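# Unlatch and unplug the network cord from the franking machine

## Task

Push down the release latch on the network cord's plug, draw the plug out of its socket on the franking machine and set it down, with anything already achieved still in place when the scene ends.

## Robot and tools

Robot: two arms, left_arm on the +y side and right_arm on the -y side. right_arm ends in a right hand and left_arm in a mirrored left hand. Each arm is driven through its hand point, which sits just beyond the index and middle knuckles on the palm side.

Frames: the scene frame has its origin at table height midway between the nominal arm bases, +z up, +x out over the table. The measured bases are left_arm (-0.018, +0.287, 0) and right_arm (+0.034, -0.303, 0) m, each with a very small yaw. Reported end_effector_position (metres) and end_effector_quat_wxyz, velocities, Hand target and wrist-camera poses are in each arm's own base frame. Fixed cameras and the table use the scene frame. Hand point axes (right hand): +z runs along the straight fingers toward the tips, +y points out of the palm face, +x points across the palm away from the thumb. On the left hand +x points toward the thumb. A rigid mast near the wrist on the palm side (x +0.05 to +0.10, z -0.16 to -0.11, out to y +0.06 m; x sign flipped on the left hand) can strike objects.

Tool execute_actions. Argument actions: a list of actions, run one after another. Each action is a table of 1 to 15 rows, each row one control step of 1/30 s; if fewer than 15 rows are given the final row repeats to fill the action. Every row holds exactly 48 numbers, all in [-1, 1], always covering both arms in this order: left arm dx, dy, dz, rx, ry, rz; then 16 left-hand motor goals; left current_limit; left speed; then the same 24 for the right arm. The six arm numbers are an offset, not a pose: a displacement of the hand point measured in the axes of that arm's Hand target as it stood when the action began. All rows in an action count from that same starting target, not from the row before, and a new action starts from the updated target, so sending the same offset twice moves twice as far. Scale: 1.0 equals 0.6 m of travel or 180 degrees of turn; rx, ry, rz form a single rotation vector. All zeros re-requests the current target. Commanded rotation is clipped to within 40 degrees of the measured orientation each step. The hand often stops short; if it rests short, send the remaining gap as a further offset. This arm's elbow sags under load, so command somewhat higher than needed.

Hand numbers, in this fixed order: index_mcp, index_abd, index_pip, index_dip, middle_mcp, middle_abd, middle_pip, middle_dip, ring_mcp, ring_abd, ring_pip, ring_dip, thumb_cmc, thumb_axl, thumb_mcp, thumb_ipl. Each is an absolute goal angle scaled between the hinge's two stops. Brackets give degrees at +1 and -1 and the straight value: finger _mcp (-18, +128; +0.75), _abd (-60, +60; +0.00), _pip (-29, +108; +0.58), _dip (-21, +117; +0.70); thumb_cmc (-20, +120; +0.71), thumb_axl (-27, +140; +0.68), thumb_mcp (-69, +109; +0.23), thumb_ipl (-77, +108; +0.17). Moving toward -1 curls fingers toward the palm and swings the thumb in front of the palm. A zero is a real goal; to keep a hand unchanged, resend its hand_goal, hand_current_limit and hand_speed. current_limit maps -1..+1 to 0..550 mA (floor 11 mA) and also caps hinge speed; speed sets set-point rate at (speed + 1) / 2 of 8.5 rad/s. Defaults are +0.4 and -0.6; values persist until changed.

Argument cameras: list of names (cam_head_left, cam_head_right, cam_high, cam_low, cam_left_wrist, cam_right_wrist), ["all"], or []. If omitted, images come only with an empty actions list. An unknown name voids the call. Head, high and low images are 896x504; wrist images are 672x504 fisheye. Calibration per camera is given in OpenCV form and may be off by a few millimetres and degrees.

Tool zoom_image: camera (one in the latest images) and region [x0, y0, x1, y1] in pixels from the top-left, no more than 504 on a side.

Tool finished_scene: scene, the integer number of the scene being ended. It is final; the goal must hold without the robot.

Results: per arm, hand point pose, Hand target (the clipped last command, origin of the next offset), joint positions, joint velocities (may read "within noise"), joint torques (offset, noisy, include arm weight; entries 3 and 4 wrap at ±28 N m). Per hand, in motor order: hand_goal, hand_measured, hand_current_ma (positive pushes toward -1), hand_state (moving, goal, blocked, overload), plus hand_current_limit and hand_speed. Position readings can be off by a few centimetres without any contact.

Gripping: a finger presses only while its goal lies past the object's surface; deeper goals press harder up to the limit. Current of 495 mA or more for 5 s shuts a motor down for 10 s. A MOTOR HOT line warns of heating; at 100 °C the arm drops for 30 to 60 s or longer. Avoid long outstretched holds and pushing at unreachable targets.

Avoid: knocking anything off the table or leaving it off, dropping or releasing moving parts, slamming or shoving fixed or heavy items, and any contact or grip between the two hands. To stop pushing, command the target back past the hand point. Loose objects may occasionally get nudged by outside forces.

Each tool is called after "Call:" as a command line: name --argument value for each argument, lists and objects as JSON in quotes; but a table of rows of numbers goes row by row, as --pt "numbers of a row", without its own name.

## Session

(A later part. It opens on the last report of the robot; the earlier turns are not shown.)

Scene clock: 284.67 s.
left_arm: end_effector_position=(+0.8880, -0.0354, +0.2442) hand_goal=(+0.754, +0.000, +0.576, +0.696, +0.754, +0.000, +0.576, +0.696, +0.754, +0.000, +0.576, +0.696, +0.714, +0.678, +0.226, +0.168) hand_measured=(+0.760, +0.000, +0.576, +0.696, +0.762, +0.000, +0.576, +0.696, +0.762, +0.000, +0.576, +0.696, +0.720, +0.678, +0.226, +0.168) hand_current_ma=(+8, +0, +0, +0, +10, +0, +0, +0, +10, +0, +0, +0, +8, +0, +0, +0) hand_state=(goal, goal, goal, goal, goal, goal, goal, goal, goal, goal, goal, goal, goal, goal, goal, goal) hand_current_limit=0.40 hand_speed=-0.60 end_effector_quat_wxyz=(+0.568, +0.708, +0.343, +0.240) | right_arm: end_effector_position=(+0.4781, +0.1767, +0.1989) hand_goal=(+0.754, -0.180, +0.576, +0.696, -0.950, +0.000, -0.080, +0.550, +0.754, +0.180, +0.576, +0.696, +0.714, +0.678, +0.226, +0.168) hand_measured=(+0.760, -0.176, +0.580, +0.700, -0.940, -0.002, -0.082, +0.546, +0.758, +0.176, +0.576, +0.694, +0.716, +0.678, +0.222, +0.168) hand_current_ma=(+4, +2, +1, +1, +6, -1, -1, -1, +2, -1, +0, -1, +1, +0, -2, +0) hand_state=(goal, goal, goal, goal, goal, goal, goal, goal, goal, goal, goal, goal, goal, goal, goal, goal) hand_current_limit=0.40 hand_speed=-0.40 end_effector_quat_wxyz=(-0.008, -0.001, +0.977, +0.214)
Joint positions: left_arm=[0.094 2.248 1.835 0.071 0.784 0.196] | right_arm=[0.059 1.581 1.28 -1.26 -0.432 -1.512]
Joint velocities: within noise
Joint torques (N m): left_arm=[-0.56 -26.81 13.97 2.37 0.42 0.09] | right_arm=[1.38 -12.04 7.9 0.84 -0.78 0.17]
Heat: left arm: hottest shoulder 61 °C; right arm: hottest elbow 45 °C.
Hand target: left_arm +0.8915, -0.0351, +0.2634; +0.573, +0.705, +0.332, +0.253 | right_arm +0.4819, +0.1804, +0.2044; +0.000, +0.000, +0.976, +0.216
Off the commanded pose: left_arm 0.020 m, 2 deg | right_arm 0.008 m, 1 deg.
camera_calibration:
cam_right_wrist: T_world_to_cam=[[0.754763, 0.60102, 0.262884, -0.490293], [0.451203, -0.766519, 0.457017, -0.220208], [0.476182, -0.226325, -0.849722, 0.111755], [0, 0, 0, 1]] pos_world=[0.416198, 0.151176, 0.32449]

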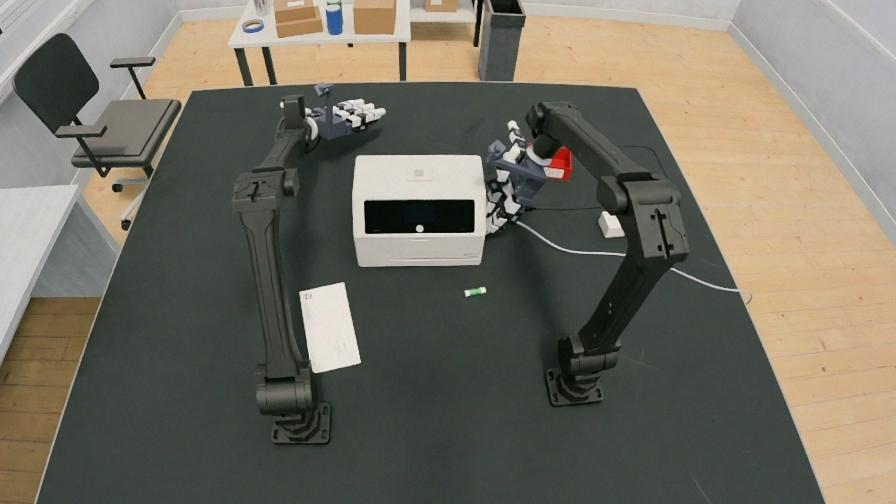

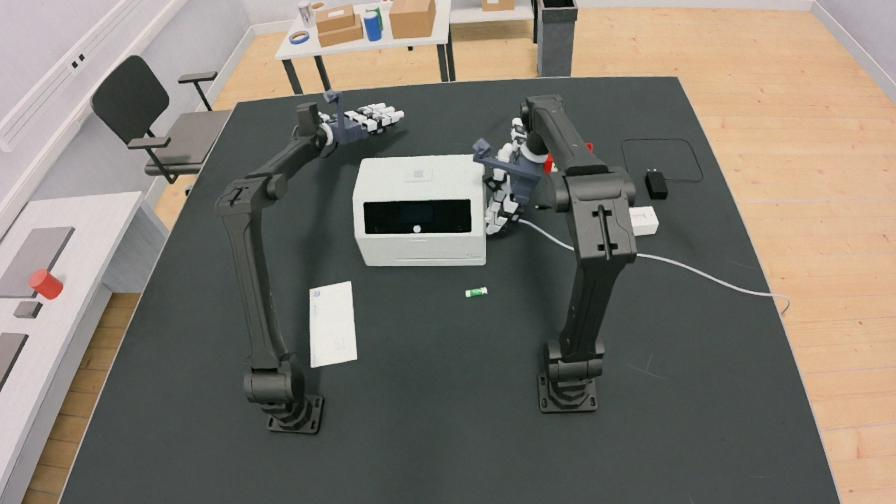

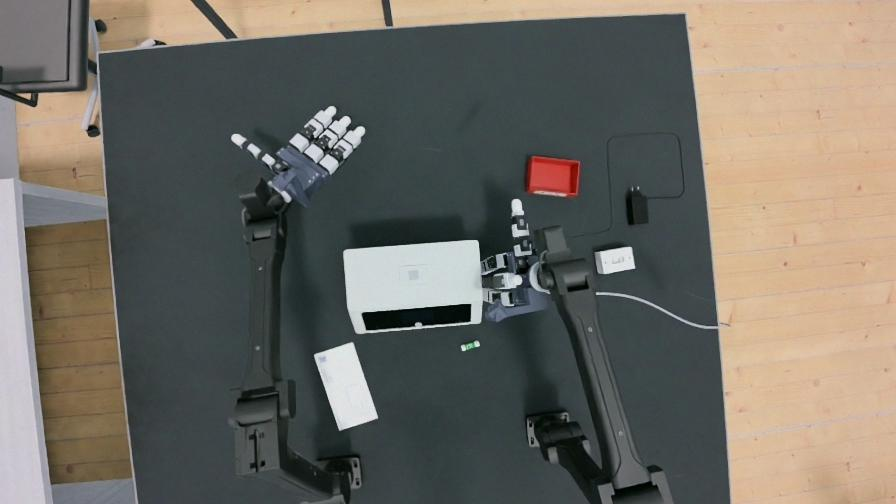

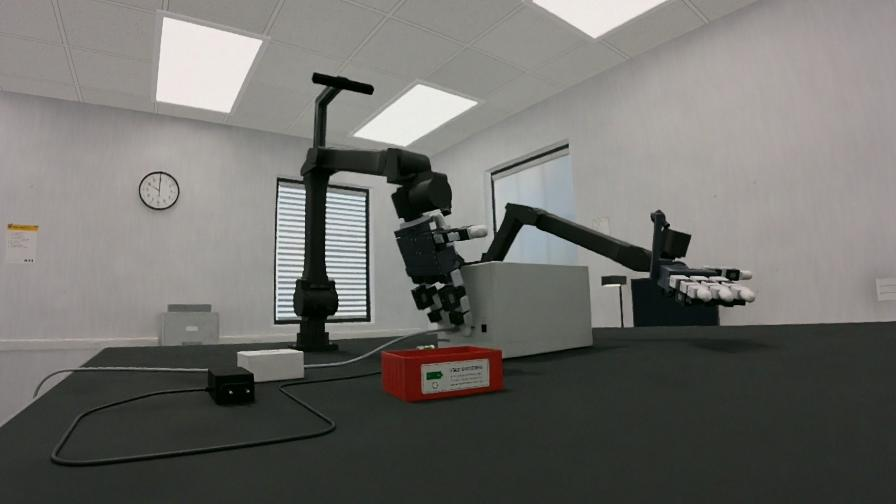

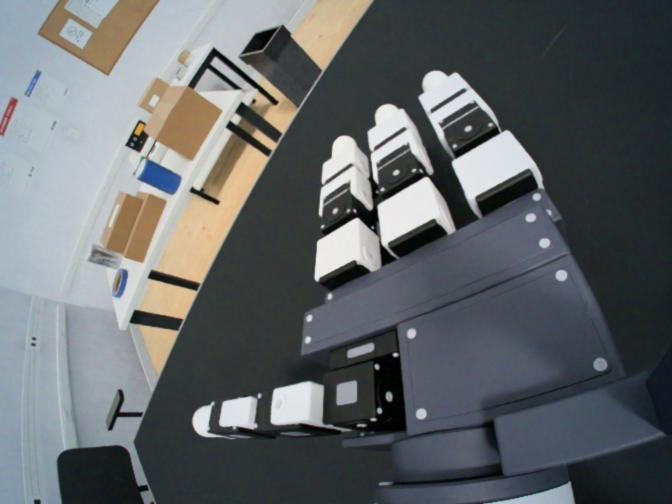

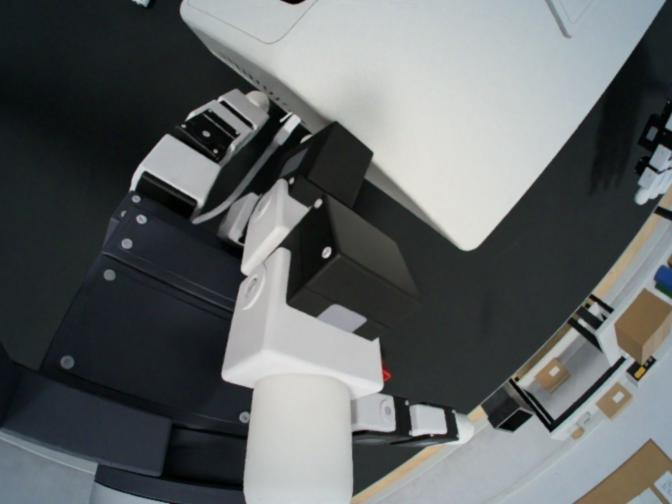

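Call:
execute_actions --actions '[[[0,0,0,0,0,0,0.754,0,0.576,0.696,0.754,0,0.576,0.696,0.754,0,0.576,0.696,0.714,0.678,0.226,0.168,0.4,-0.6,0,0,0,0,0,0,0.754,-0.31,0.576,0.696,-0.94,0,-0.08,0.55,0.754,0.31,0.576,0.696,0.714,0.678,0.226,0.168,0.4,-0.8]],[[0,0,0,0,0,0,0.754,0,0.576,0.696,0.754,0,0.576,0.696,0.754,0,0.576,0.696,0.714,0.678,0.226,0.168,0.4,-0.6,0,0,0,0,0,0,0.754,-0.45,0.576,0.696,-0.94,0,-0.08,0.55,0.754,0.45,0.576,0.696,0.714,0.678,0.226,0.168,0.4,-0.8]]]' --cameras '["cam_right_wrist","cam_low","cam_head_right"]'

Call:
zoom_image --camera "cam_low" --region '[430, 300, 490, 345]'

Call:
zoom_image --camera "cam_right_wrist" --region '[230, 70, 350, 160]'

Call:
zoom_image --camera "cam_head_right" --region '[465, 190, 525, 235]'

Scene clock: 288.63 s.
left_arm: end_effector_position=(+0.8880, -0.0354, +0.2442) hand_goal=(+0.754, +0.000, +0.576, +0.696, +0.754, +0.000, +0.576, +0.696, +0.754, +0.000, +0.576, +0.696, +0.714, +0.678, +0.226, +0.168) hand_measured=(+0.760, +0.000, +0.576, +0.696, +0.762, +0.000, +0.576, +0.696, +0.762, +0.000, +0.576, +0.696, +0.720, +0.678, +0.226, +0.168) hand_current_ma=(+8, +0, +0, +0, +10, +0, +0, +0, +10, +0, +0, +0, +8, +0, +0, +0) hand_state=(goal, goal, goal, goal, goal, goal, goal, goal, goal, goal, goal, goal, goal, goal, goal, goal) hand_current_limit=0.40 hand_speed=-0.60 end_effector_quat_wxyz=(+0.568, +0.708, +0.343, +0.240) | right_arm: end_effector_position=(+0.4788, +0.1768, +0.1990) hand_goal=(+0.754, -0.450, +0.576, +0.696, -0.940, +0.000, -0.080, +0.550, +0.754, +0.450, +0.576, +0.696, +0.714, +0.678, +0.226, +0.168) hand_measured=(+0.760, -0.338, +0.580, +0.698, -0.938, -0.002, -0.082, +0.546, +0.758, +0.348, +0.576, +0.694, +0.716, +0.678, +0.222, +0.168) hand_current_ma=(+3, +235, +1, +1, +1, -1, -1, -1, +2, -202, +0, +0, +1, +0, -2, +0) hand_state=(goal, blocked, goal, goal, goal, goal, goal, goal, goal, blocked, goal, goal, goal, goal, goal, goal) hand_current_limit=0.40 hand_speed=-0.80 end_effector_quat_wxyz=(-0.006, -0.002, +0.977, +0.214)
Joint positions: left_arm=[0.094 2.248 1.835 0.071 0.784 0.196] | right_arm=[0.059 1.581 1.28 -1.257 -0.432 -1.512]
Joint torques (N m): left_arm=[-0.62 -26.75 13.96 2.36 0.42 0.09] | right_arm=[1.38 -12.04 7.9 0.76 -0.78 0.17]
Heat: left arm: hottest shoulder 61 °C; right arm: hottest elbow 44 °C.
Hand target: left_arm +0.8915, -0.0351, +0.2634; +0.573, +0.705, +0.332, +0.253 | right_arm +0.4819, +0.1804, +0.2043; +0.000, +0.000, +0.976, +0.216
Off the commanded pose: left_arm 0.020 m, 2 deg | right_arm 0.007 m, 1 deg.
camera_calibration:
cam_right_wrist: T_world_to_cam=[[0.753881, 0.600939, 0.265586, -0.490908], [0.44957, -0.76661, 0.458472, -0.220024], [0.479114, -0.226234, -0.848097, 0.109812], [0, 0, 0, 1]] pos_world=[0.41639, 0.151176, 0.324384]
Images, in order (width x height): cam_head_right 896x504, cam_low 896x504, cam_right_wrist 672x504.

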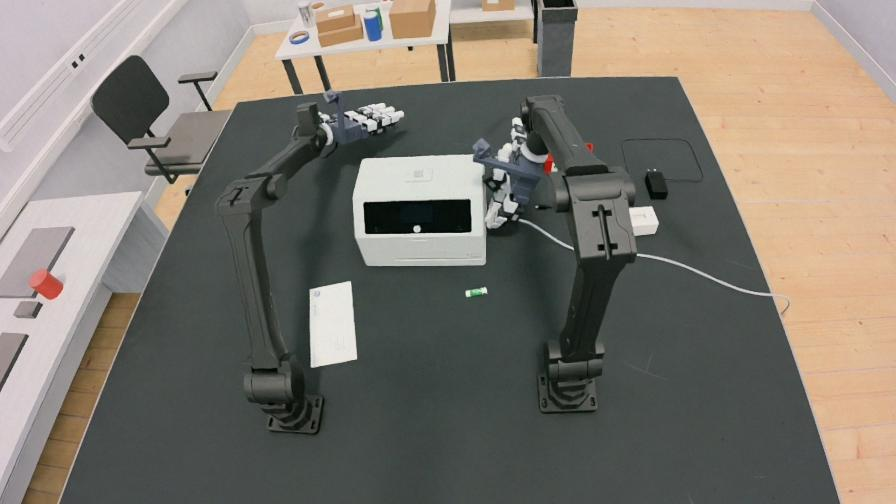

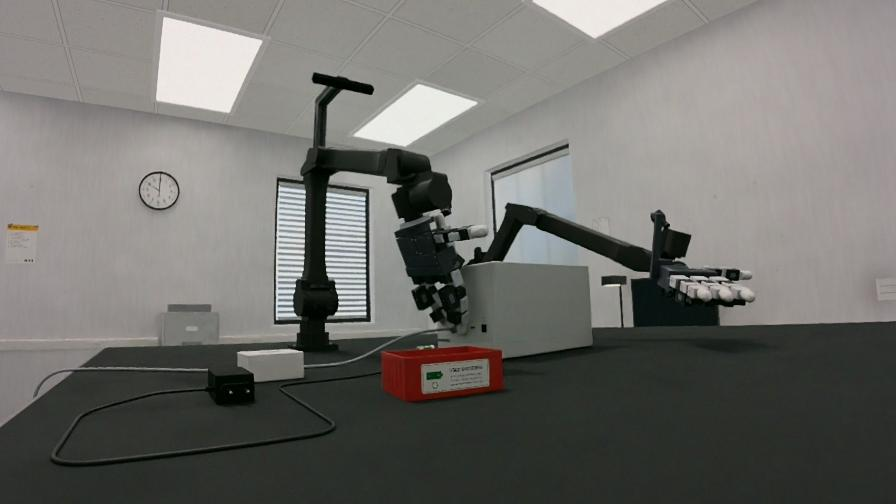

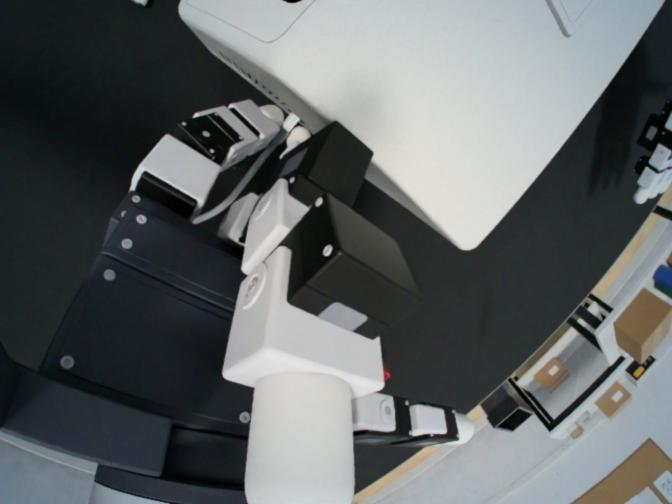

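Scaled by 8.400 from the camera's 896x504 image, which has a finer 1280x720 frame.

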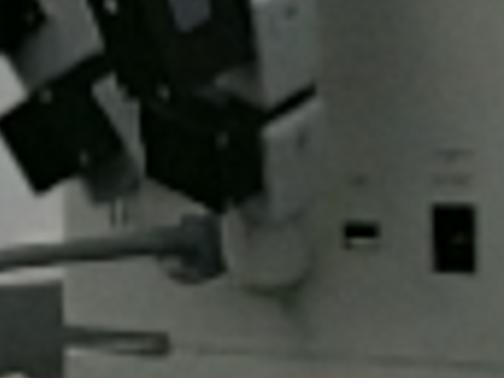

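Scaled by 4.200 from the camera's 672x504 image, which has a finer 960x720 frame.

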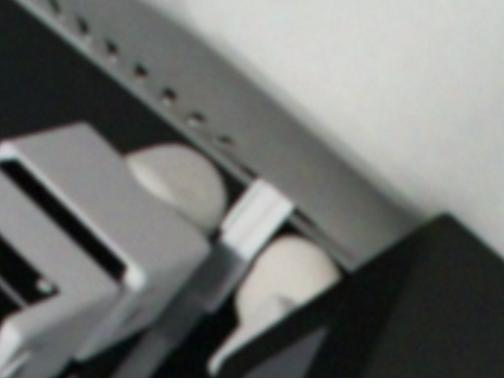

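Scaled by 8.400 from the camera's 896x504 image, which has a finer 1280x720 frame.

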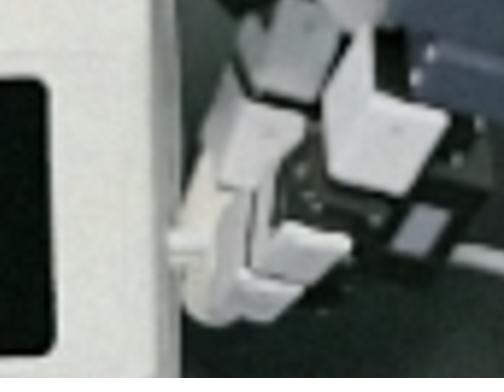

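Call:
execute_actions --actions '[[[0,0,0,0,0,0,0.754,0,0.576,0.696,0.754,0,0.576,0.696,0.754,0,0.576,0.696,0.714,0.678,0.226,0.168,0.4,-0.6,0,0,0,0,0,0,0.754,-0.65,0.576,0.696,-0.94,0,-0.08,0.55,0.754,0.65,0.576,0.696,0.714,0.678,0.226,0.168,0.75,-0.7]],[[0,0,0,0,0,0,0.754,0,0.576,0.696,0.754,0,0.576,0.696,0.754,0,0.576,0.696,0.714,0.678,0.226,0.168,0.4,-0.6,0,-0.012,-0.0056,0,0,0,0.754,-0.65,0.576,0.696,-0.94,0,-0.08,0.55,0.754,0.65,0.576,0.696,0.714,0.678,0.226,0.168,0.75,-0.7]],[[0,0,0,0,0,0,0.754,0,0.576,0.696,0.754,0,0.576,0.696,0.754,0,0.576,0.696,0.714,0.678,0.226,0.168,0.4,-0.6,0,-0.02,-0.0093,0,0,0,0.754,-0.65,0.576,0.696,-0.94,0,-0.08,0.55,0.754,0.65,0.576,0.696,0.714,0.678,0.226,0.168,0.75,-0.7]]]' --cameras '["cam_right_wrist","cam_low"]'

Call:
zoom_image --camera "cam_low" --region '[430, 300, 490, 345]'

Call:
zoom_image --camera "cam_right_wrist" --region '[230, 70, 350, 160]'

Scene clock: 292.43 s.
left_arm: end_effector_position=(+0.8880, -0.0354, +0.2442) hand_goal=(+0.754, +0.000, +0.576, +0.696, +0.754, +0.000, +0.576, +0.696, +0.754, +0.000, +0.576, +0.696, +0.714, +0.678, +0.226, +0.168) hand_measured=(+0.760, +0.000, +0.576, +0.696, +0.762, +0.000, +0.576, +0.696, +0.762, +0.000, +0.576, +0.696, +0.720, +0.678, +0.226, +0.168) hand_current_ma=(+8, +0, +0, +0, +10, +0, +0, +0, +10, +0, +0, +0, +8, +0, +0, +0) hand_state=(goal, goal, goal, goal, goal, goal, goal, goal, goal, goal, goal, goal, goal, goal, goal, goal) hand_current_limit=0.40 hand_speed=-0.60 end_effector_quat_wxyz=(+0.568, +0.708, +0.343, +0.240) | right_arm: end_effector_position=(+0.4793, +0.1699, +0.1995) hand_goal=(+0.754, -0.650, +0.576, +0.696, -0.940, +0.000, -0.080, +0.550, +0.754, +0.650, +0.576, +0.696, +0.714, +0.678, +0.226, +0.168) hand_measured=(+0.750, -0.342, +0.572, +0.694, -0.938, -0.002, -0.082, +0.546, +0.746, +0.352, +0.570, +0.694, +0.716, +0.678, +0.222, +0.168) hand_current_ma=(-2, +481, -1, +0, +1, -1, -1, -1, -5, -481, -2, +0, +1, +0, -2, +0) hand_state=(goal, blocked, goal, goal, goal, goal, goal, goal, goal, blocked, goal, goal, goal, goal, goal, goal) hand_current_limit=0.75 hand_speed=-0.70 end_effector_quat_wxyz=(-0.004, -0.002, +0.976, +0.218)
Joint positions: left_arm=[0.094 2.248 1.835 0.071 0.784 0.196] | right_arm=[0.043 1.581 1.278 -1.258 -0.439 -1.53]
Joint torques (N m): left_arm=[-0.5 -26.75 13.97 2.37 0.42 0.09] | right_arm=[-0.62 -11.93 8.16 0.08 -0.55 -0.11]
Heat: left arm: hottest shoulder 61 °C; right arm: hottest elbow 44 °C.
Hand target: left_arm +0.8915, -0.0351, +0.2634; +0.573, +0.705, +0.332, +0.253 | right_arm +0.4819, +0.1592, +0.2044; +0.000, +0.000, +0.976, +0.216
Off the commanded pose: left_arm 0.020 m, 2 deg | right_arm 0.012 m, 1 deg.
camera_calibration:
cam_right_wrist: T_world_to_cam=[[0.752756, 0.599055, 0.27293, -0.487907], [0.447598, -0.769776, 0.455083, -0.22356], [0.482715, -0.220403, -0.84759, 0.10557], [0, 0, 0, 1]] pos_world=[0.41638, 0.14346, 0.324383]
Images, in order (width x height): cam_low 896x504, cam_right_wrist 672x504.

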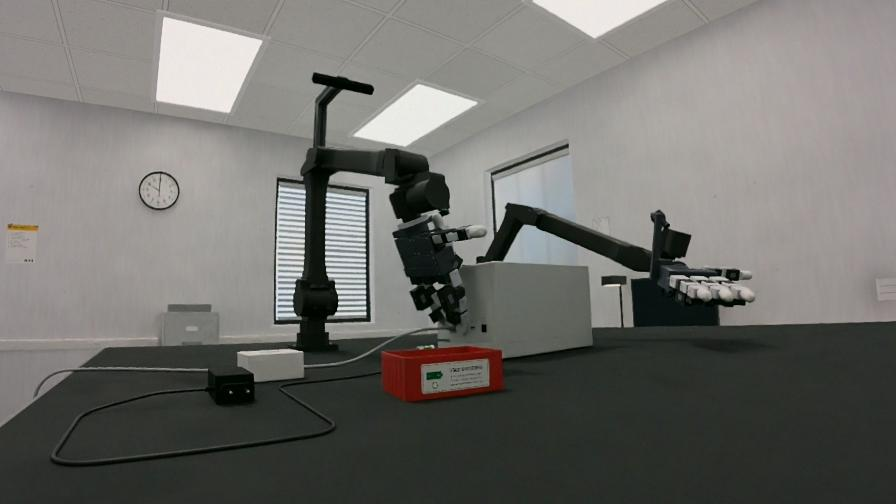

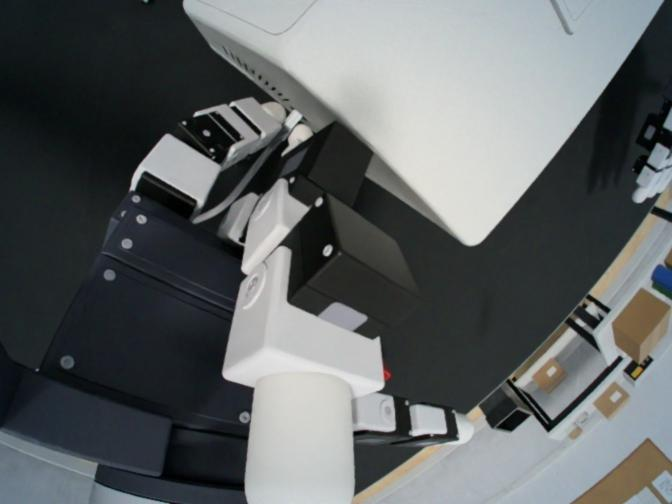

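Scaled by 8.400 from the camera's 896x504 image, which has a finer 1280x720 frame.

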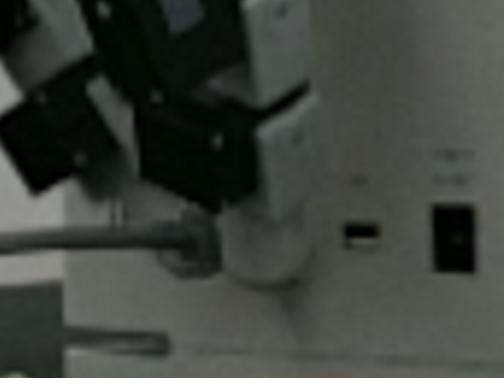

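Scaled by 4.200 from the camera's 672x504 image, which has a finer 960x720 frame.

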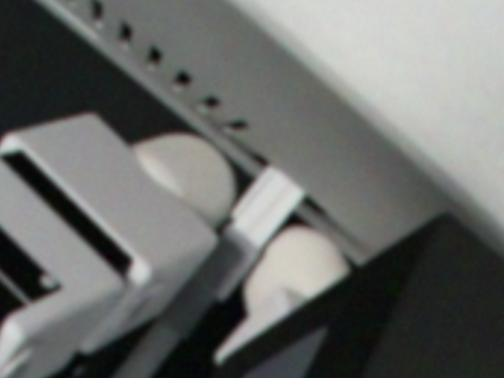

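Call:
execute_actions --actions '[[[0,0,0,0,0,0,0.754,0,0.576,0.696,0.754,0,0.576,0.696,0.754,0,0.576,0.696,0.714,0.678,0.226,0.168,0.4,-0.6,0,-0.02,-0.0093,0,0,0,0.754,-0.65,0.576,0.696,-0.94,0,-0.08,0.55,0.754,0.65,0.576,0.696,0.714,0.678,0.226,0.168,0.75,-0.7]],[[0,0,0,0,0,0,0.754,0,0.576,0.696,0.754,0,0.576,0.696,0.754,0,0.576,0.696,0.714,0.678,0.226,0.168,0.4,-0.6,0,-0.02,-0.0093,0,0,0,0.754,-0.65,0.576,0.696,-0.94,0,-0.08,0.55,0.754,0.65,0.576,0.696,0.714,0.678,0.226,0.168,0.75,-0.7]]]' --cameras '["cam_right_wrist","cam_low","cam_head_right"]'

Call:
zoom_image --camera "cam_low" --region '[430, 300, 490, 345]'

Call:
zoom_image --camera "cam_right_wrist" --region '[230, 70, 350, 160]'

Call:
zoom_image --camera "cam_head_right" --region '[465, 190, 525, 235]'

Scene clock: 296.07 s.
left_arm: end_effector_position=(+0.8880, -0.0354, +0.2442) hand_goal=(+0.754, +0.000, +0.576, +0.696, +0.754, +0.000, +0.576, +0.696, +0.754, +0.000, +0.576, +0.696, +0.714, +0.678, +0.226, +0.168) hand_measured=(+0.760, +0.000, +0.576, +0.696, +0.762, +0.000, +0.576, +0.696, +0.762, +0.000, +0.576, +0.696, +0.720, +0.678, +0.226, +0.168) hand_current_ma=(+8, +0, +0, +0, +10, +0, +0, +0, +10, +0, +0, +0, +8, +0, +0, +0) hand_state=(goal, goal, goal, goal, goal, goal, goal, goal, goal, goal, goal, goal, goal, goal, goal, goal) hand_current_limit=0.40 hand_speed=-0.60 end_effector_quat_wxyz=(+0.568, +0.708, +0.343, +0.240) | right_arm: end_effector_position=(+0.4771, +0.1562, +0.1987) hand_goal=(+0.754, -0.650, +0.576, +0.696, -0.940, +0.000, -0.080, +0.550, +0.754, +0.650, +0.576, +0.696, +0.714, +0.678, +0.226, +0.168) hand_measured=(+0.724, -0.342, +0.552, +0.682, -0.938, -0.002, -0.082, +0.546, +0.722, +0.354, +0.556, +0.686, +0.716, +0.678, +0.222, +0.168) hand_current_ma=(-37, +481, -25, -10, +1, -1, -1, -1, -45, -481, -17, -7, +1, +0, -2, +0) hand_state=(blocked, blocked, blocked, goal, goal, goal, goal, goal, blocked, blocked, goal, goal, goal, goal, goal, goal) hand_current_limit=0.75 hand_speed=-0.70 end_effector_quat_wxyz=(-0.005, -0.010, +0.974, +0.227)
Joint positions: left_arm=[0.094 2.248 1.835 0.071 0.784 0.196] | right_arm=[0.007 1.587 1.276 -1.273 -0.458 -1.588]
Joint torques (N m): left_arm=[-0.56 -26.81 13.96 2.37 0.42 0.09] | right_arm=[-2.08 -12.1 8.62 -0.4 0.15 -0.17]
Heat: left arm: hottest shoulder 61 °C; right arm: hottest elbow 44 °C.
Hand target: left_arm +0.8915, -0.0351, +0.2634; +0.573, +0.705, +0.332, +0.253 | right_arm +0.4821, +0.1326, +0.2043; +0.000, +0.000, +0.976, +0.216
Off the commanded pose: left_arm 0.020 m, 2 deg | right_arm 0.025 m, 2 deg.
camera_calibration:
cam_right_wrist: T_world_to_cam=[[0.742399, 0.606187, 0.285274, -0.476453], [0.459998, -0.770791, 0.440776, -0.235605], [0.48708, -0.196006, -0.851079, 0.0977937], [0, 0, 0, 1]] pos_world=[0.414462, 0.126385, 0.322999]
Images, in order (width x height): cam_head_right 896x504, cam_low 896x504, cam_right_wrist 672x504.

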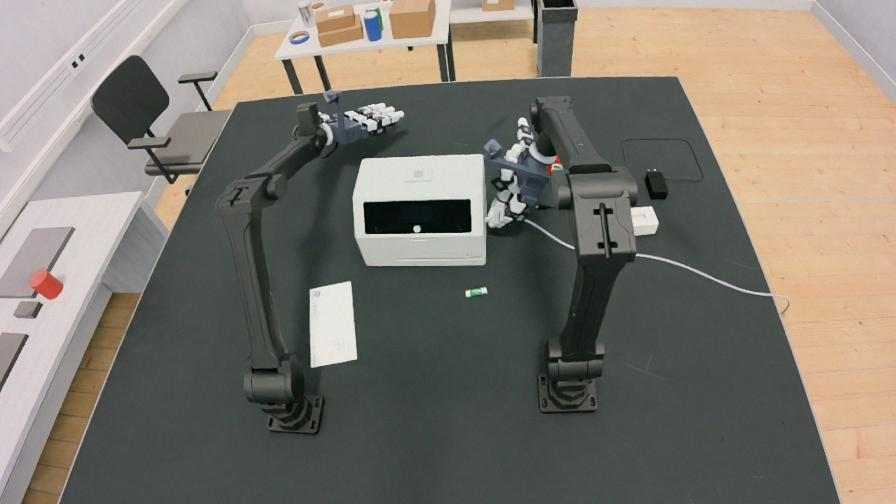

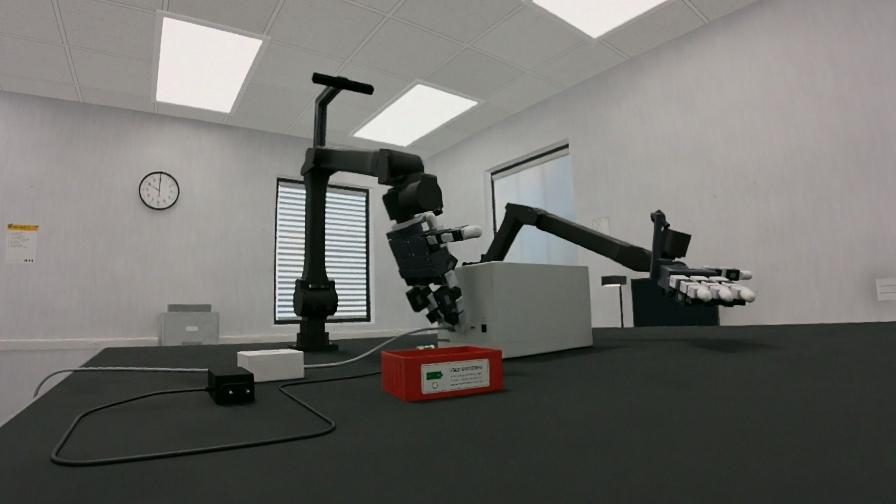

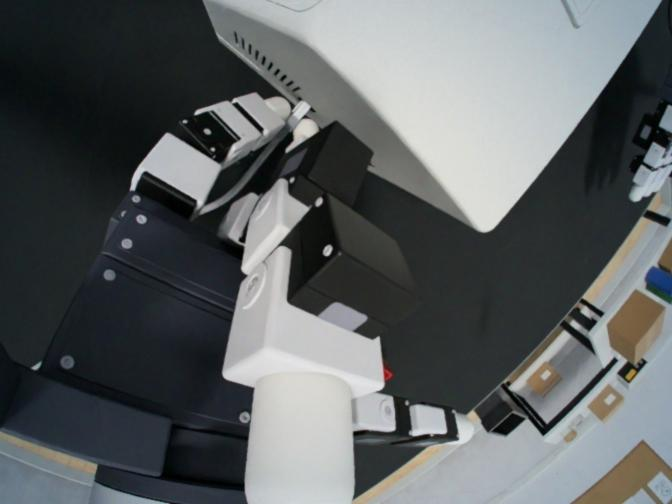

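Scaled by 8.400 from the camera's 896x504 image, which has a finer 1280x720 frame.

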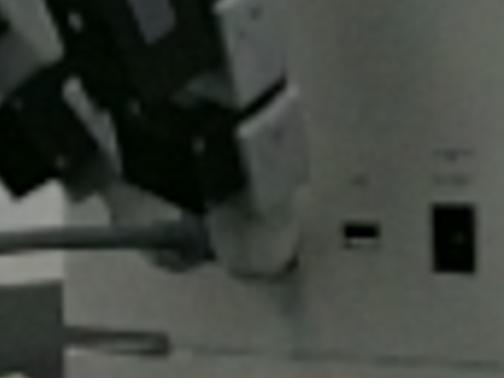

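Scaled by 4.200 from the camera's 672x504 image, which has a finer 960x720 frame.

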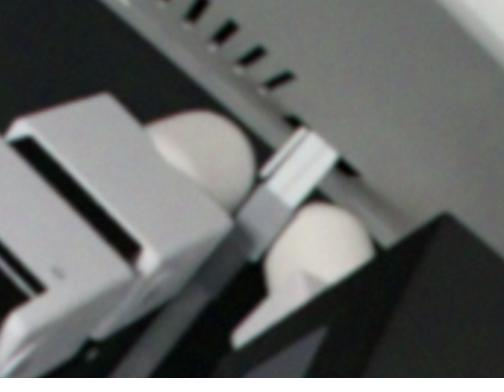

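Scaled by 8.400 from the camera's 896x504 image, which has a finer 1280x720 frame.

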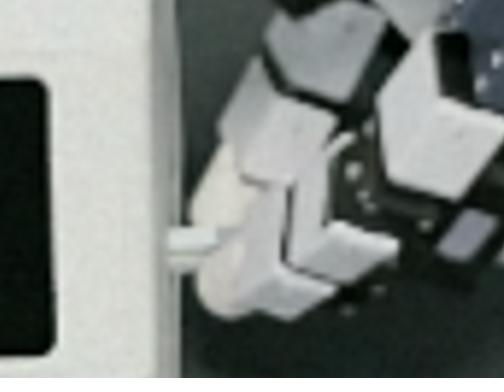

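Call:
execute_actions --actions '[[[0,0,0,0,0,0,0.754,0,0.576,0.696,0.754,0,0.576,0.696,0.754,0,0.576,0.696,0.714,0.678,0.226,0.168,0.4,-0.6,0,-0.02,-0.0093,0,0,0,0.754,-0.65,0.576,0.696,-0.94,0,-0.08,0.55,0.754,0.65,0.576,0.696,0.714,0.678,0.226,0.168,0.75,-0.7]]]' --cameras '["cam_right_wrist","cam_low","cam_head_right"]'

Call:
zoom_image --camera "cam_low" --region '[430, 300, 490, 345]'

Call:
zoom_image --camera "cam_right_wrist" --region '[260, 70, 340, 130]'

Call:
zoom_image --camera "cam_head_right" --region '[475, 200, 515, 230]'

Scene clock: 303.93 s.
left_arm: end_effector_position=(+0.8880, -0.0354, +0.2442) hand_goal=(+0.754, +0.000, +0.576, +0.696, +0.754, +0.000, +0.576, +0.696, +0.754, +0.000, +0.576, +0.696, +0.714, +0.678, +0.226, +0.168) hand_measured=(+0.760, +0.000, +0.576, +0.696, +0.762, +0.000, +0.576, +0.696, +0.762, +0.000, +0.576, +0.696, +0.720, +0.678, +0.226, +0.168) hand_current_ma=(+8, +0, +0, +0, +10, +0, +0, +0, +10, +0, +0, +0, +8, +0, +0, +0) hand_state=(goal, goal, goal, goal, goal, goal, goal, goal, goal, goal, goal, goal, goal, goal, goal, goal) hand_current_limit=0.40 hand_speed=-0.60 end_effector_quat_wxyz=(+0.568, +0.708, +0.343, +0.240) | right_arm: end_effector_position=(+0.4761, +0.1457, +0.1997) hand_goal=(+0.754, -0.650, +0.576, +0.696, -0.940, +0.000, -0.080, +0.550, +0.754, +0.650, +0.576, +0.696, +0.714, +0.678, +0.226, +0.168) hand_measured=(+0.712, -0.342, +0.542, +0.678, -0.938, -0.002, -0.082, +0.546, +0.714, +0.358, +0.552, +0.682, +0.716, +0.678, +0.222, +0.168) hand_current_ma=(-65, +481, -42, -17, +1, -1, -1, -1, -63, -481, -25, -10, +1, +0, -2, +0) hand_state=(blocked, blocked, blocked, goal, goal, goal, goal, goal, blocked, blocked, blocked, goal, goal, goal, goal, goal) hand_current_limit=0.75 hand_speed=-0.70 end_effector_quat_wxyz=(-0.005, -0.011, +0.973, +0.231)
Joint positions: left_arm=[0.094 2.248 1.835 0.071 0.784 0.196] | right_arm=[-0.018 1.588 1.276 -1.285 -0.465 -1.619]
Joint torques (N m): left_arm=[-0.5 -26.75 13.96 2.37 0.42 0.09] | right_arm=[-2.32 -11.87 8.94 -0.47 0.46 -0.18]
Heat: left arm: hottest shoulder 62 °C; right arm: hottest elbow 45 °C.
Hand target: left_arm +0.8915, -0.0351, +0.2634; +0.573, +0.705, +0.332, +0.253 | right_arm +0.4820, +0.1195, +0.2043; +0.000, +0.000, +0.976, +0.216
Off the commanded pose: left_arm 0.020 m, 2 deg | right_arm 0.027 m, 2 deg.
camera_calibration:
cam_right_wrist: T_world_to_cam=[[0.741231, 0.605086, 0.2906, -0.469979], [0.461091, -0.773596, 0.434677, -0.242569], [0.487824, -0.188203, -0.852413, 0.0958334], [0, 0, 0, 1]] pos_world=[0.41346, 0.114764, 0.323705]
Images, in order (width x height): cam_head_right 896x504, cam_low 896x504, cam_right_wrist 672x504.

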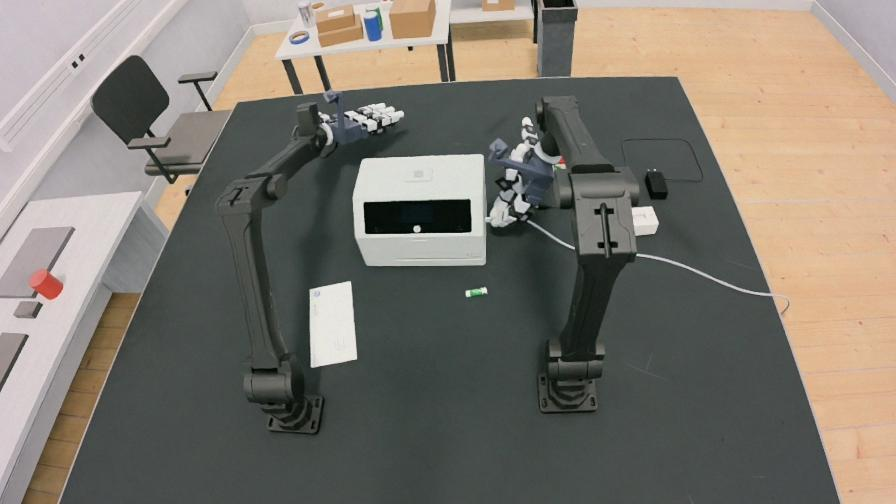

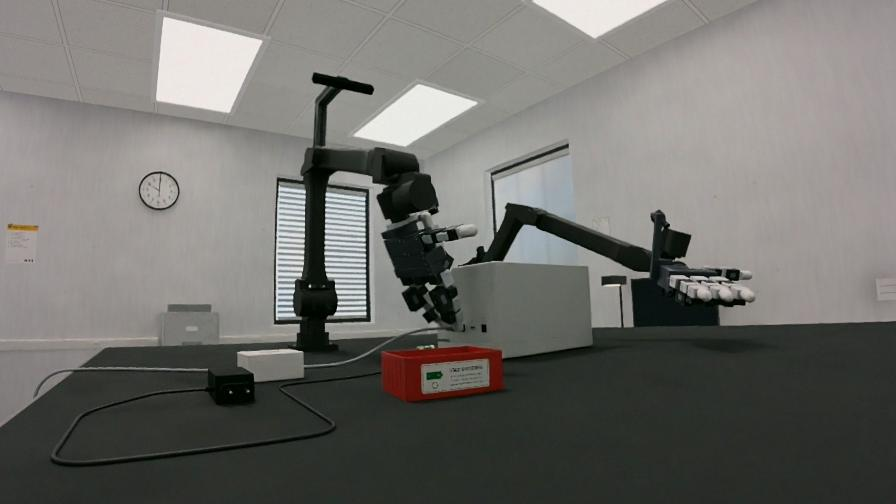

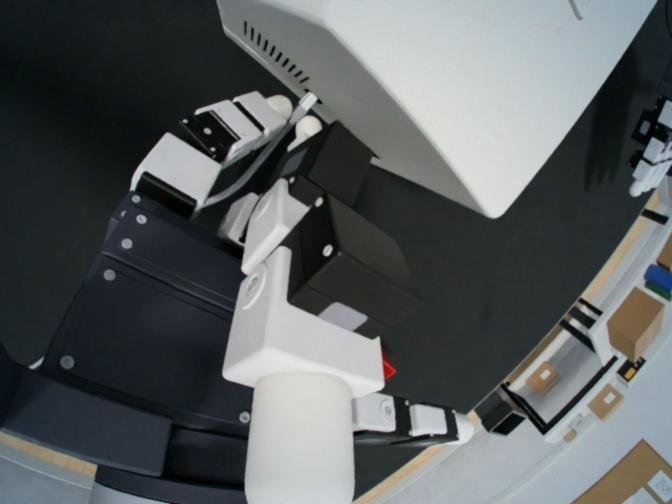

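Scaled by 8.400 from the camera's 896x504 image, which has a finer 1280x720 frame.

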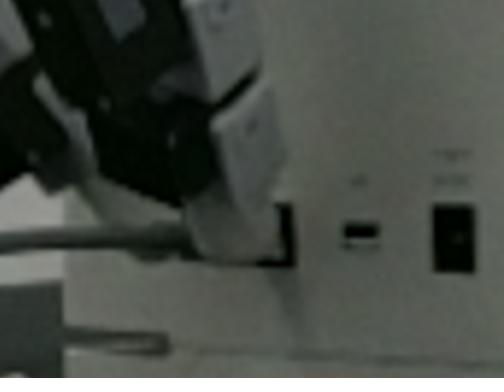

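Scaled by 6.300 from the camera's 672x504 image, which has a finer 960x720 frame.

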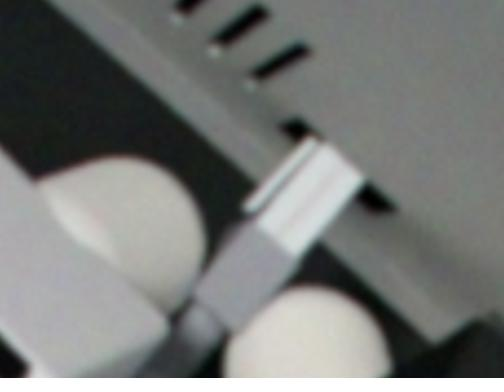

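Scaled by 12.600 from the camera's 896x504 image, which has a finer 1280x720 frame.

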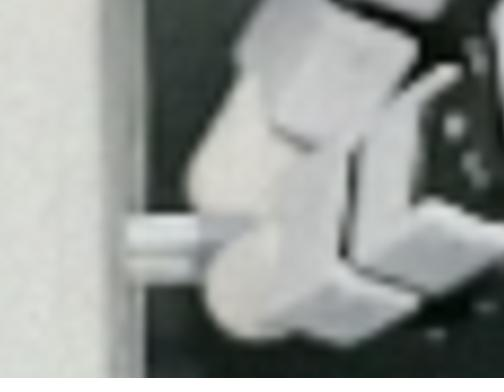

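Call:
execute_actions --actions '[[[0,0,0,0,0,0,0.754,0,0.576,0.696,0.754,0,0.576,0.696,0.754,0,0.576,0.696,0.714,0.678,0.226,0.168,0.4,-0.6,0,0.031,0.0144,0,0,0,0.754,-0.15,0.576,0.696,-0.94,0,-0.08,0.55,0.754,0.15,0.576,0.696,0.714,0.678,0.226,0.168,0.4,-0.5]],[[0,0,0,0,0,0,0.754,0,0.576,0.696,0.754,0,0.576,0.696,0.754,0,0.576,0.696,0.714,0.678,0.226,0.168,0.4,-0.6,0,-0.0605,-0.0478,0,0,0,0.754,0,0.576,0.696,-0.94,0,-0.08,0.55,0.754,0,0.576,0.696,0.714,0.678,0.226,0.168,0.4,-0.4]],[[0,0,0,0,0,0,0.754,0,0.576,0.696,0.754,0,0.576,0.696,0.754,0,0.576,0.696,0.714,0.678,0.226,0.168,0.4,-0.6,0.0367,0,0,0,0,0,0.754,0.15,0.576,0.696,-0.5,0,-0.3,0.0,0.9,-0.2,0.576,0.696,0.714,0.678,0.226,0.168,0.4,-0.2]],[[0,0,0,0,0,0,0.754,0,0.576,0.696,0.754,0,0.576,0.696,0.754,0,0.576,0.696,0.714,0.678,0.226,0.168,0.4,-0.6,0,0,0,0,0,0,0.754,0.15,0.576,0.696,0.4,0,-0.2,0.2,0.9,-0.2,0.576,0.696,0.714,0.678,0.226,0.168,0.4,-0.2]],[[0,0,0,0,0,0,0.754,0,0.576,0.696,0.754,0,0.576,0.696,0.754,0,0.576,0.696,0.714,0.678,0.226,0.168,0.4,-0.6,0,0,0,0,0,0,0.754,0.15,0.576,0.696,0.754,-0.13,0.576,0.696,0.9,-0.2,0.576,0.696,0.714,0.678,0.226,0.168,0.4,-0.2]],[[0,0,0,0,0,0,0.754,0,0.576,0.696,0.754,0,0.576,0.696,0.754,0,0.576,0.696,0.714,0.678,0.226,0.168,0.4,-0.6,0,0.0972,0.0085,0,0,0,0.754,0.13,0.576,0.696,0.754,-0.13,0.576,0.696,0.9,-0.2,0.576,0.696,0.714,0.678,0.226,0.168,0.4,-0.4]]]' --cameras '["cam_right_wrist","cam_low"]'

Scene clock: 327.70 s.
left_arm: end_effector_position=(+0.8880, -0.0354, +0.2442) hand_goal=(+0.754, +0.000, +0.576, +0.696, +0.754, +0.000, +0.576, +0.696, +0.754, +0.000, +0.576, +0.696, +0.714, +0.678, +0.226, +0.168) hand_measured=(+0.760, +0.000, +0.576, +0.696, +0.762, +0.000, +0.576, +0.696, +0.762, +0.000, +0.576, +0.696, +0.720, +0.678, +0.226, +0.168) hand_current_ma=(+8, +0, +0, +0, +10, +0, +0, +0, +10, +0, +0, +0, +8, +0, +0, +0) hand_state=(goal, goal, goal, goal, goal, goal, goal, goal, goal, goal, goal, goal, goal, goal, goal, goal) hand_current_limit=0.40 hand_speed=-0.60 end_effector_quat_wxyz=(+0.568, +0.708, +0.343, +0.240) | right_arm: end_effector_position=(+0.4529, +0.1536, +0.2190) hand_goal=(+0.754, +0.130, +0.576, +0.696, +0.754, -0.130, +0.576, +0.696, +0.900, -0.200, +0.576, +0.696, +0.714, +0.678, +0.226, +0.168) hand_measured=(+0.756, +0.132, +0.574, +0.694, +0.756, -0.126, +0.574, +0.694, +0.900, -0.194, +0.574, +0.694, +0.718, +0.678, +0.222, +0.168) hand_current_ma=(+1, +1, +0, -1, +1, +1, +0, -1, +0, +2, +0, -1, +1, +0, -2, +0) hand_state=(goal, goal, goal, goal, goal, goal, goal, goal, goal, goal, goal, goal, goal, goal, goal, goal) hand_current_limit=0.40 hand_speed=-0.40 end_effector_quat_wxyz=(-0.020, -0.007, +0.976, +0.218)
Joint positions: left_arm=[0.094 2.248 1.835 0.071 0.784 0.196] | right_arm=[0.006 1.523 1.265 -1.355 -0.44 -1.588]
Joint torques (N m): left_arm=[-0.5 -26.81 13.96 2.37 0.42 0.09] | right_arm=[0.5 -12.34 8.84 0.51 -0.53 0.16]
Heat: left arm: hottest shoulder 62 °C; right arm: hottest elbow 45 °C.
Hand target: left_arm +0.8915, -0.0351, +0.2634; +0.573, +0.705, +0.332, +0.253 | right_arm +0.4599, +0.1501, +0.2350; +0.000, +0.000, +0.976, +0.216
Off the commanded pose: left_arm 0.020 m, 2 deg | right_arm 0.018 m, 2 deg.
camera_calibration:
cam_right_wrist: T_world_to_cam=[[0.750896, 0.610381, 0.252172, -0.459862], [0.472331, -0.763221, 0.440905, -0.242226], [0.461583, -0.211965, -0.861401, 0.142526], [0, 0, 0, 1]] pos_world=[0.393932, 0.126029, 0.345536]
Images, in order (width x height): cam_low 896x504, cam_right_wrist 672x504.

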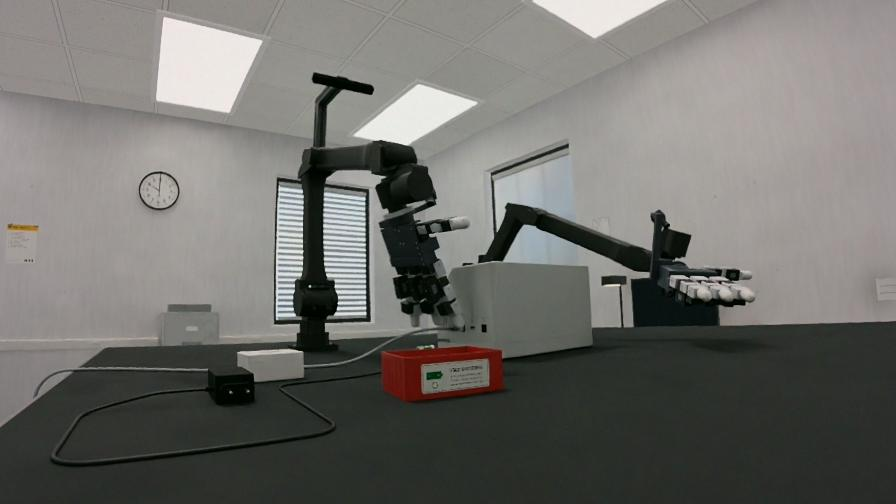

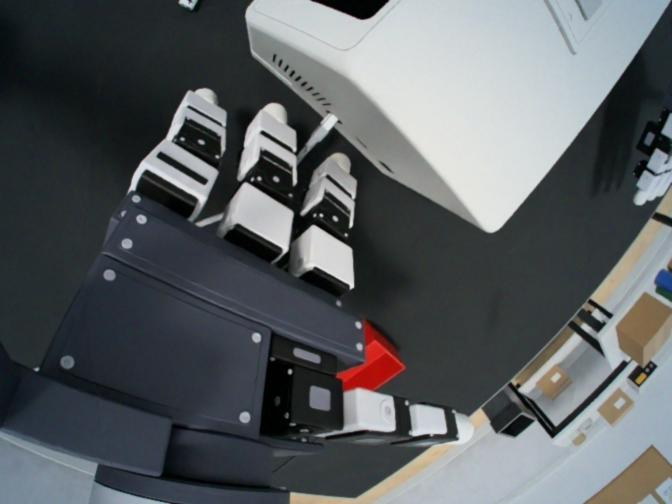

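Call:
execute_actions --actions '[[[0,0,0,0,0,0,0.754,0,0.576,0.696,0.754,0,0.576,0.696,0.754,0,0.576,0.696,0.714,0.678,0.226,0.168,0.4,-0.6,0.0017,0.0429,0.02,0,0,0,0.754,0.13,0.576,0.696,0.754,-0.13,0.576,0.696,0.9,-0.2,0.576,0.696,0.714,0.678,0.226,0.168,0.4,-0.4]],[[0,0,0,0,0,0,0.754,0,0.576,0.696,0.754,0,0.576,0.696,0.754,0,0.576,0.696,0.714,0.678,0.226,0.168,0.4,-0.6,0,-0.0197,0.0423,0,0,0,0.754,0.13,0.576,0.696,0.754,-0.13,0.576,0.696,0.9,-0.2,0.576,0.696,0.714,0.678,0.226,0.168,0.4,-0.4]]]' --cameras '["cam_right_wrist","cam_low"]'

Call:
zoom_image --camera "cam_low" --region '[430, 300, 490, 345]'

Call:
zoom_image --camera "cam_right_wrist" --region '[260, 90, 360, 165]'

Scene clock: 331.80 s.
left_arm: end_effector_position=(+0.8880, -0.0354, +0.2442) hand_goal=(+0.754, +0.000, +0.576, +0.696, +0.754, +0.000, +0.576, +0.696, +0.754, +0.000, +0.576, +0.696, +0.714, +0.678, +0.226, +0.168) hand_measured=(+0.760, +0.000, +0.576, +0.696, +0.762, +0.000, +0.576, +0.696, +0.762, +0.000, +0.576, +0.696, +0.720, +0.678, +0.226, +0.168) hand_current_ma=(+8, +0, +0, +0, +10, +0, +0, +0, +10, +0, +0, +0, +8, +0, +0, +0) hand_state=(goal, goal, goal, goal, goal, goal, goal, goal, goal, goal, goal, goal, goal, goal, goal, goal) hand_current_limit=0.40 hand_speed=-0.60 end_effector_quat_wxyz=(+0.568, +0.708, +0.343, +0.240) | right_arm: end_effector_position=(+0.4553, +0.1756, +0.2025) hand_goal=(+0.754, +0.130, +0.576, +0.696, +0.754, -0.130, +0.576, +0.696, +0.900, -0.200, +0.576, +0.696, +0.714, +0.678, +0.226, +0.168) hand_measured=(+0.762, +0.132, +0.580, +0.698, +0.756, -0.126, +0.574, +0.694, +0.900, -0.194, +0.574, +0.694, +0.718, +0.678, +0.222, +0.168) hand_current_ma=(+4, +0, +2, +1, +1, +1, +0, -1, +0, +2, +0, -1, +1, +0, -2, +0) hand_state=(goal, goal, goal, goal, goal, goal, goal, goal, goal, goal, goal, goal, goal, goal, goal, goal) hand_current_limit=0.40 hand_speed=-0.40 end_effector_quat_wxyz=(-0.008, -0.002, +0.976, +0.216)
Joint positions: left_arm=[0.094 2.248 1.835 0.071 0.784 0.196] | right_arm=[0.059 1.521 1.219 -1.258 -0.436 -1.515]
Joint torques (N m): left_arm=[-0.5 -26.81 13.97 2.37 0.42 0.09] | right_arm=[1.38 -11.28 7.79 0.84 -0.6 0.23]
Heat: left arm: hottest shoulder 62 °C; right arm: hottest elbow 46 °C.
Hand target: left_arm +0.8915, -0.0351, +0.2634; +0.573, +0.705, +0.332, +0.253 | right_arm +0.4589, +0.1783, +0.2071; +0.000, +0.000, +0.976, +0.216
Off the commanded pose: left_arm 0.020 m, 2 deg | right_arm 0.006 m, 1 deg.
camera_calibration:
cam_right_wrist: T_world_to_cam=[[0.753249, 0.601459, 0.266201, -0.473368], [0.452326, -0.767516, 0.454226, -0.212196], [0.477512, -0.221736, -0.850186, 0.124086], [0, 0, 0, 1]] pos_world=[0.393293, 0.149362, 0.327892]
Images, in order (width x height): cam_low 896x504, cam_right_wrist 672x504.

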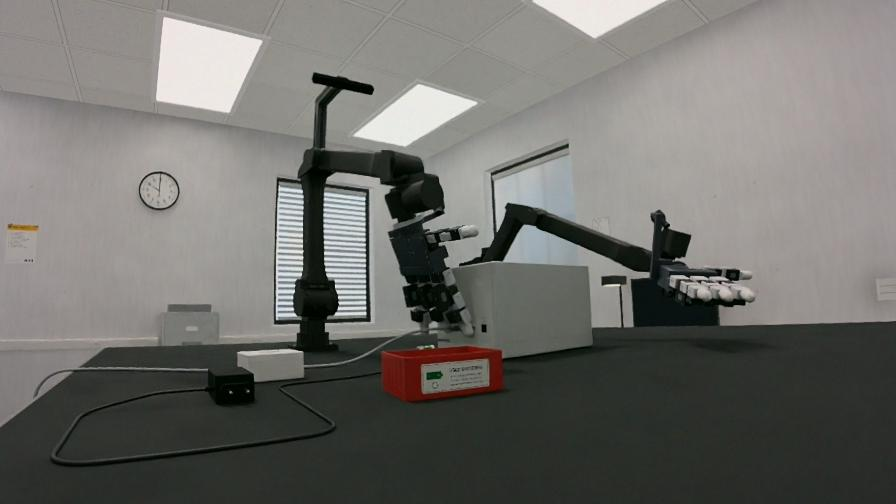

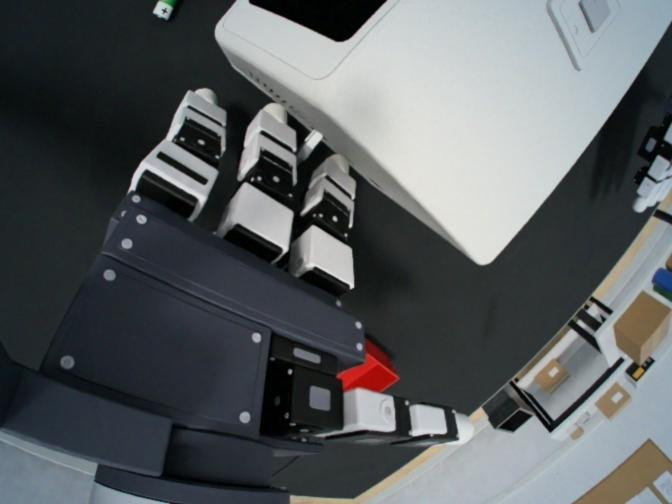

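Scaled by 8.400 from the camera's 896x504 image, which has a finer 1280x720 frame.

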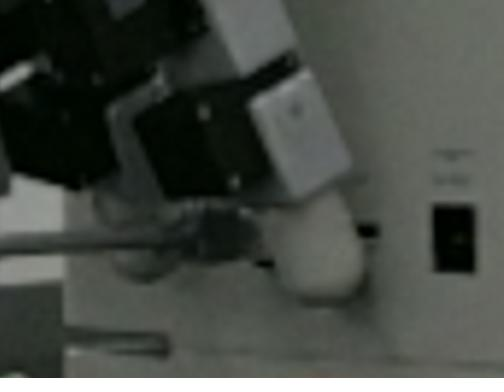

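Scaled by 5.040 from the camera's 672x504 image, which has a finer 960x720 frame.

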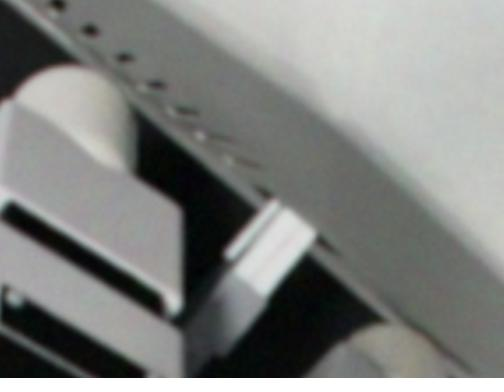

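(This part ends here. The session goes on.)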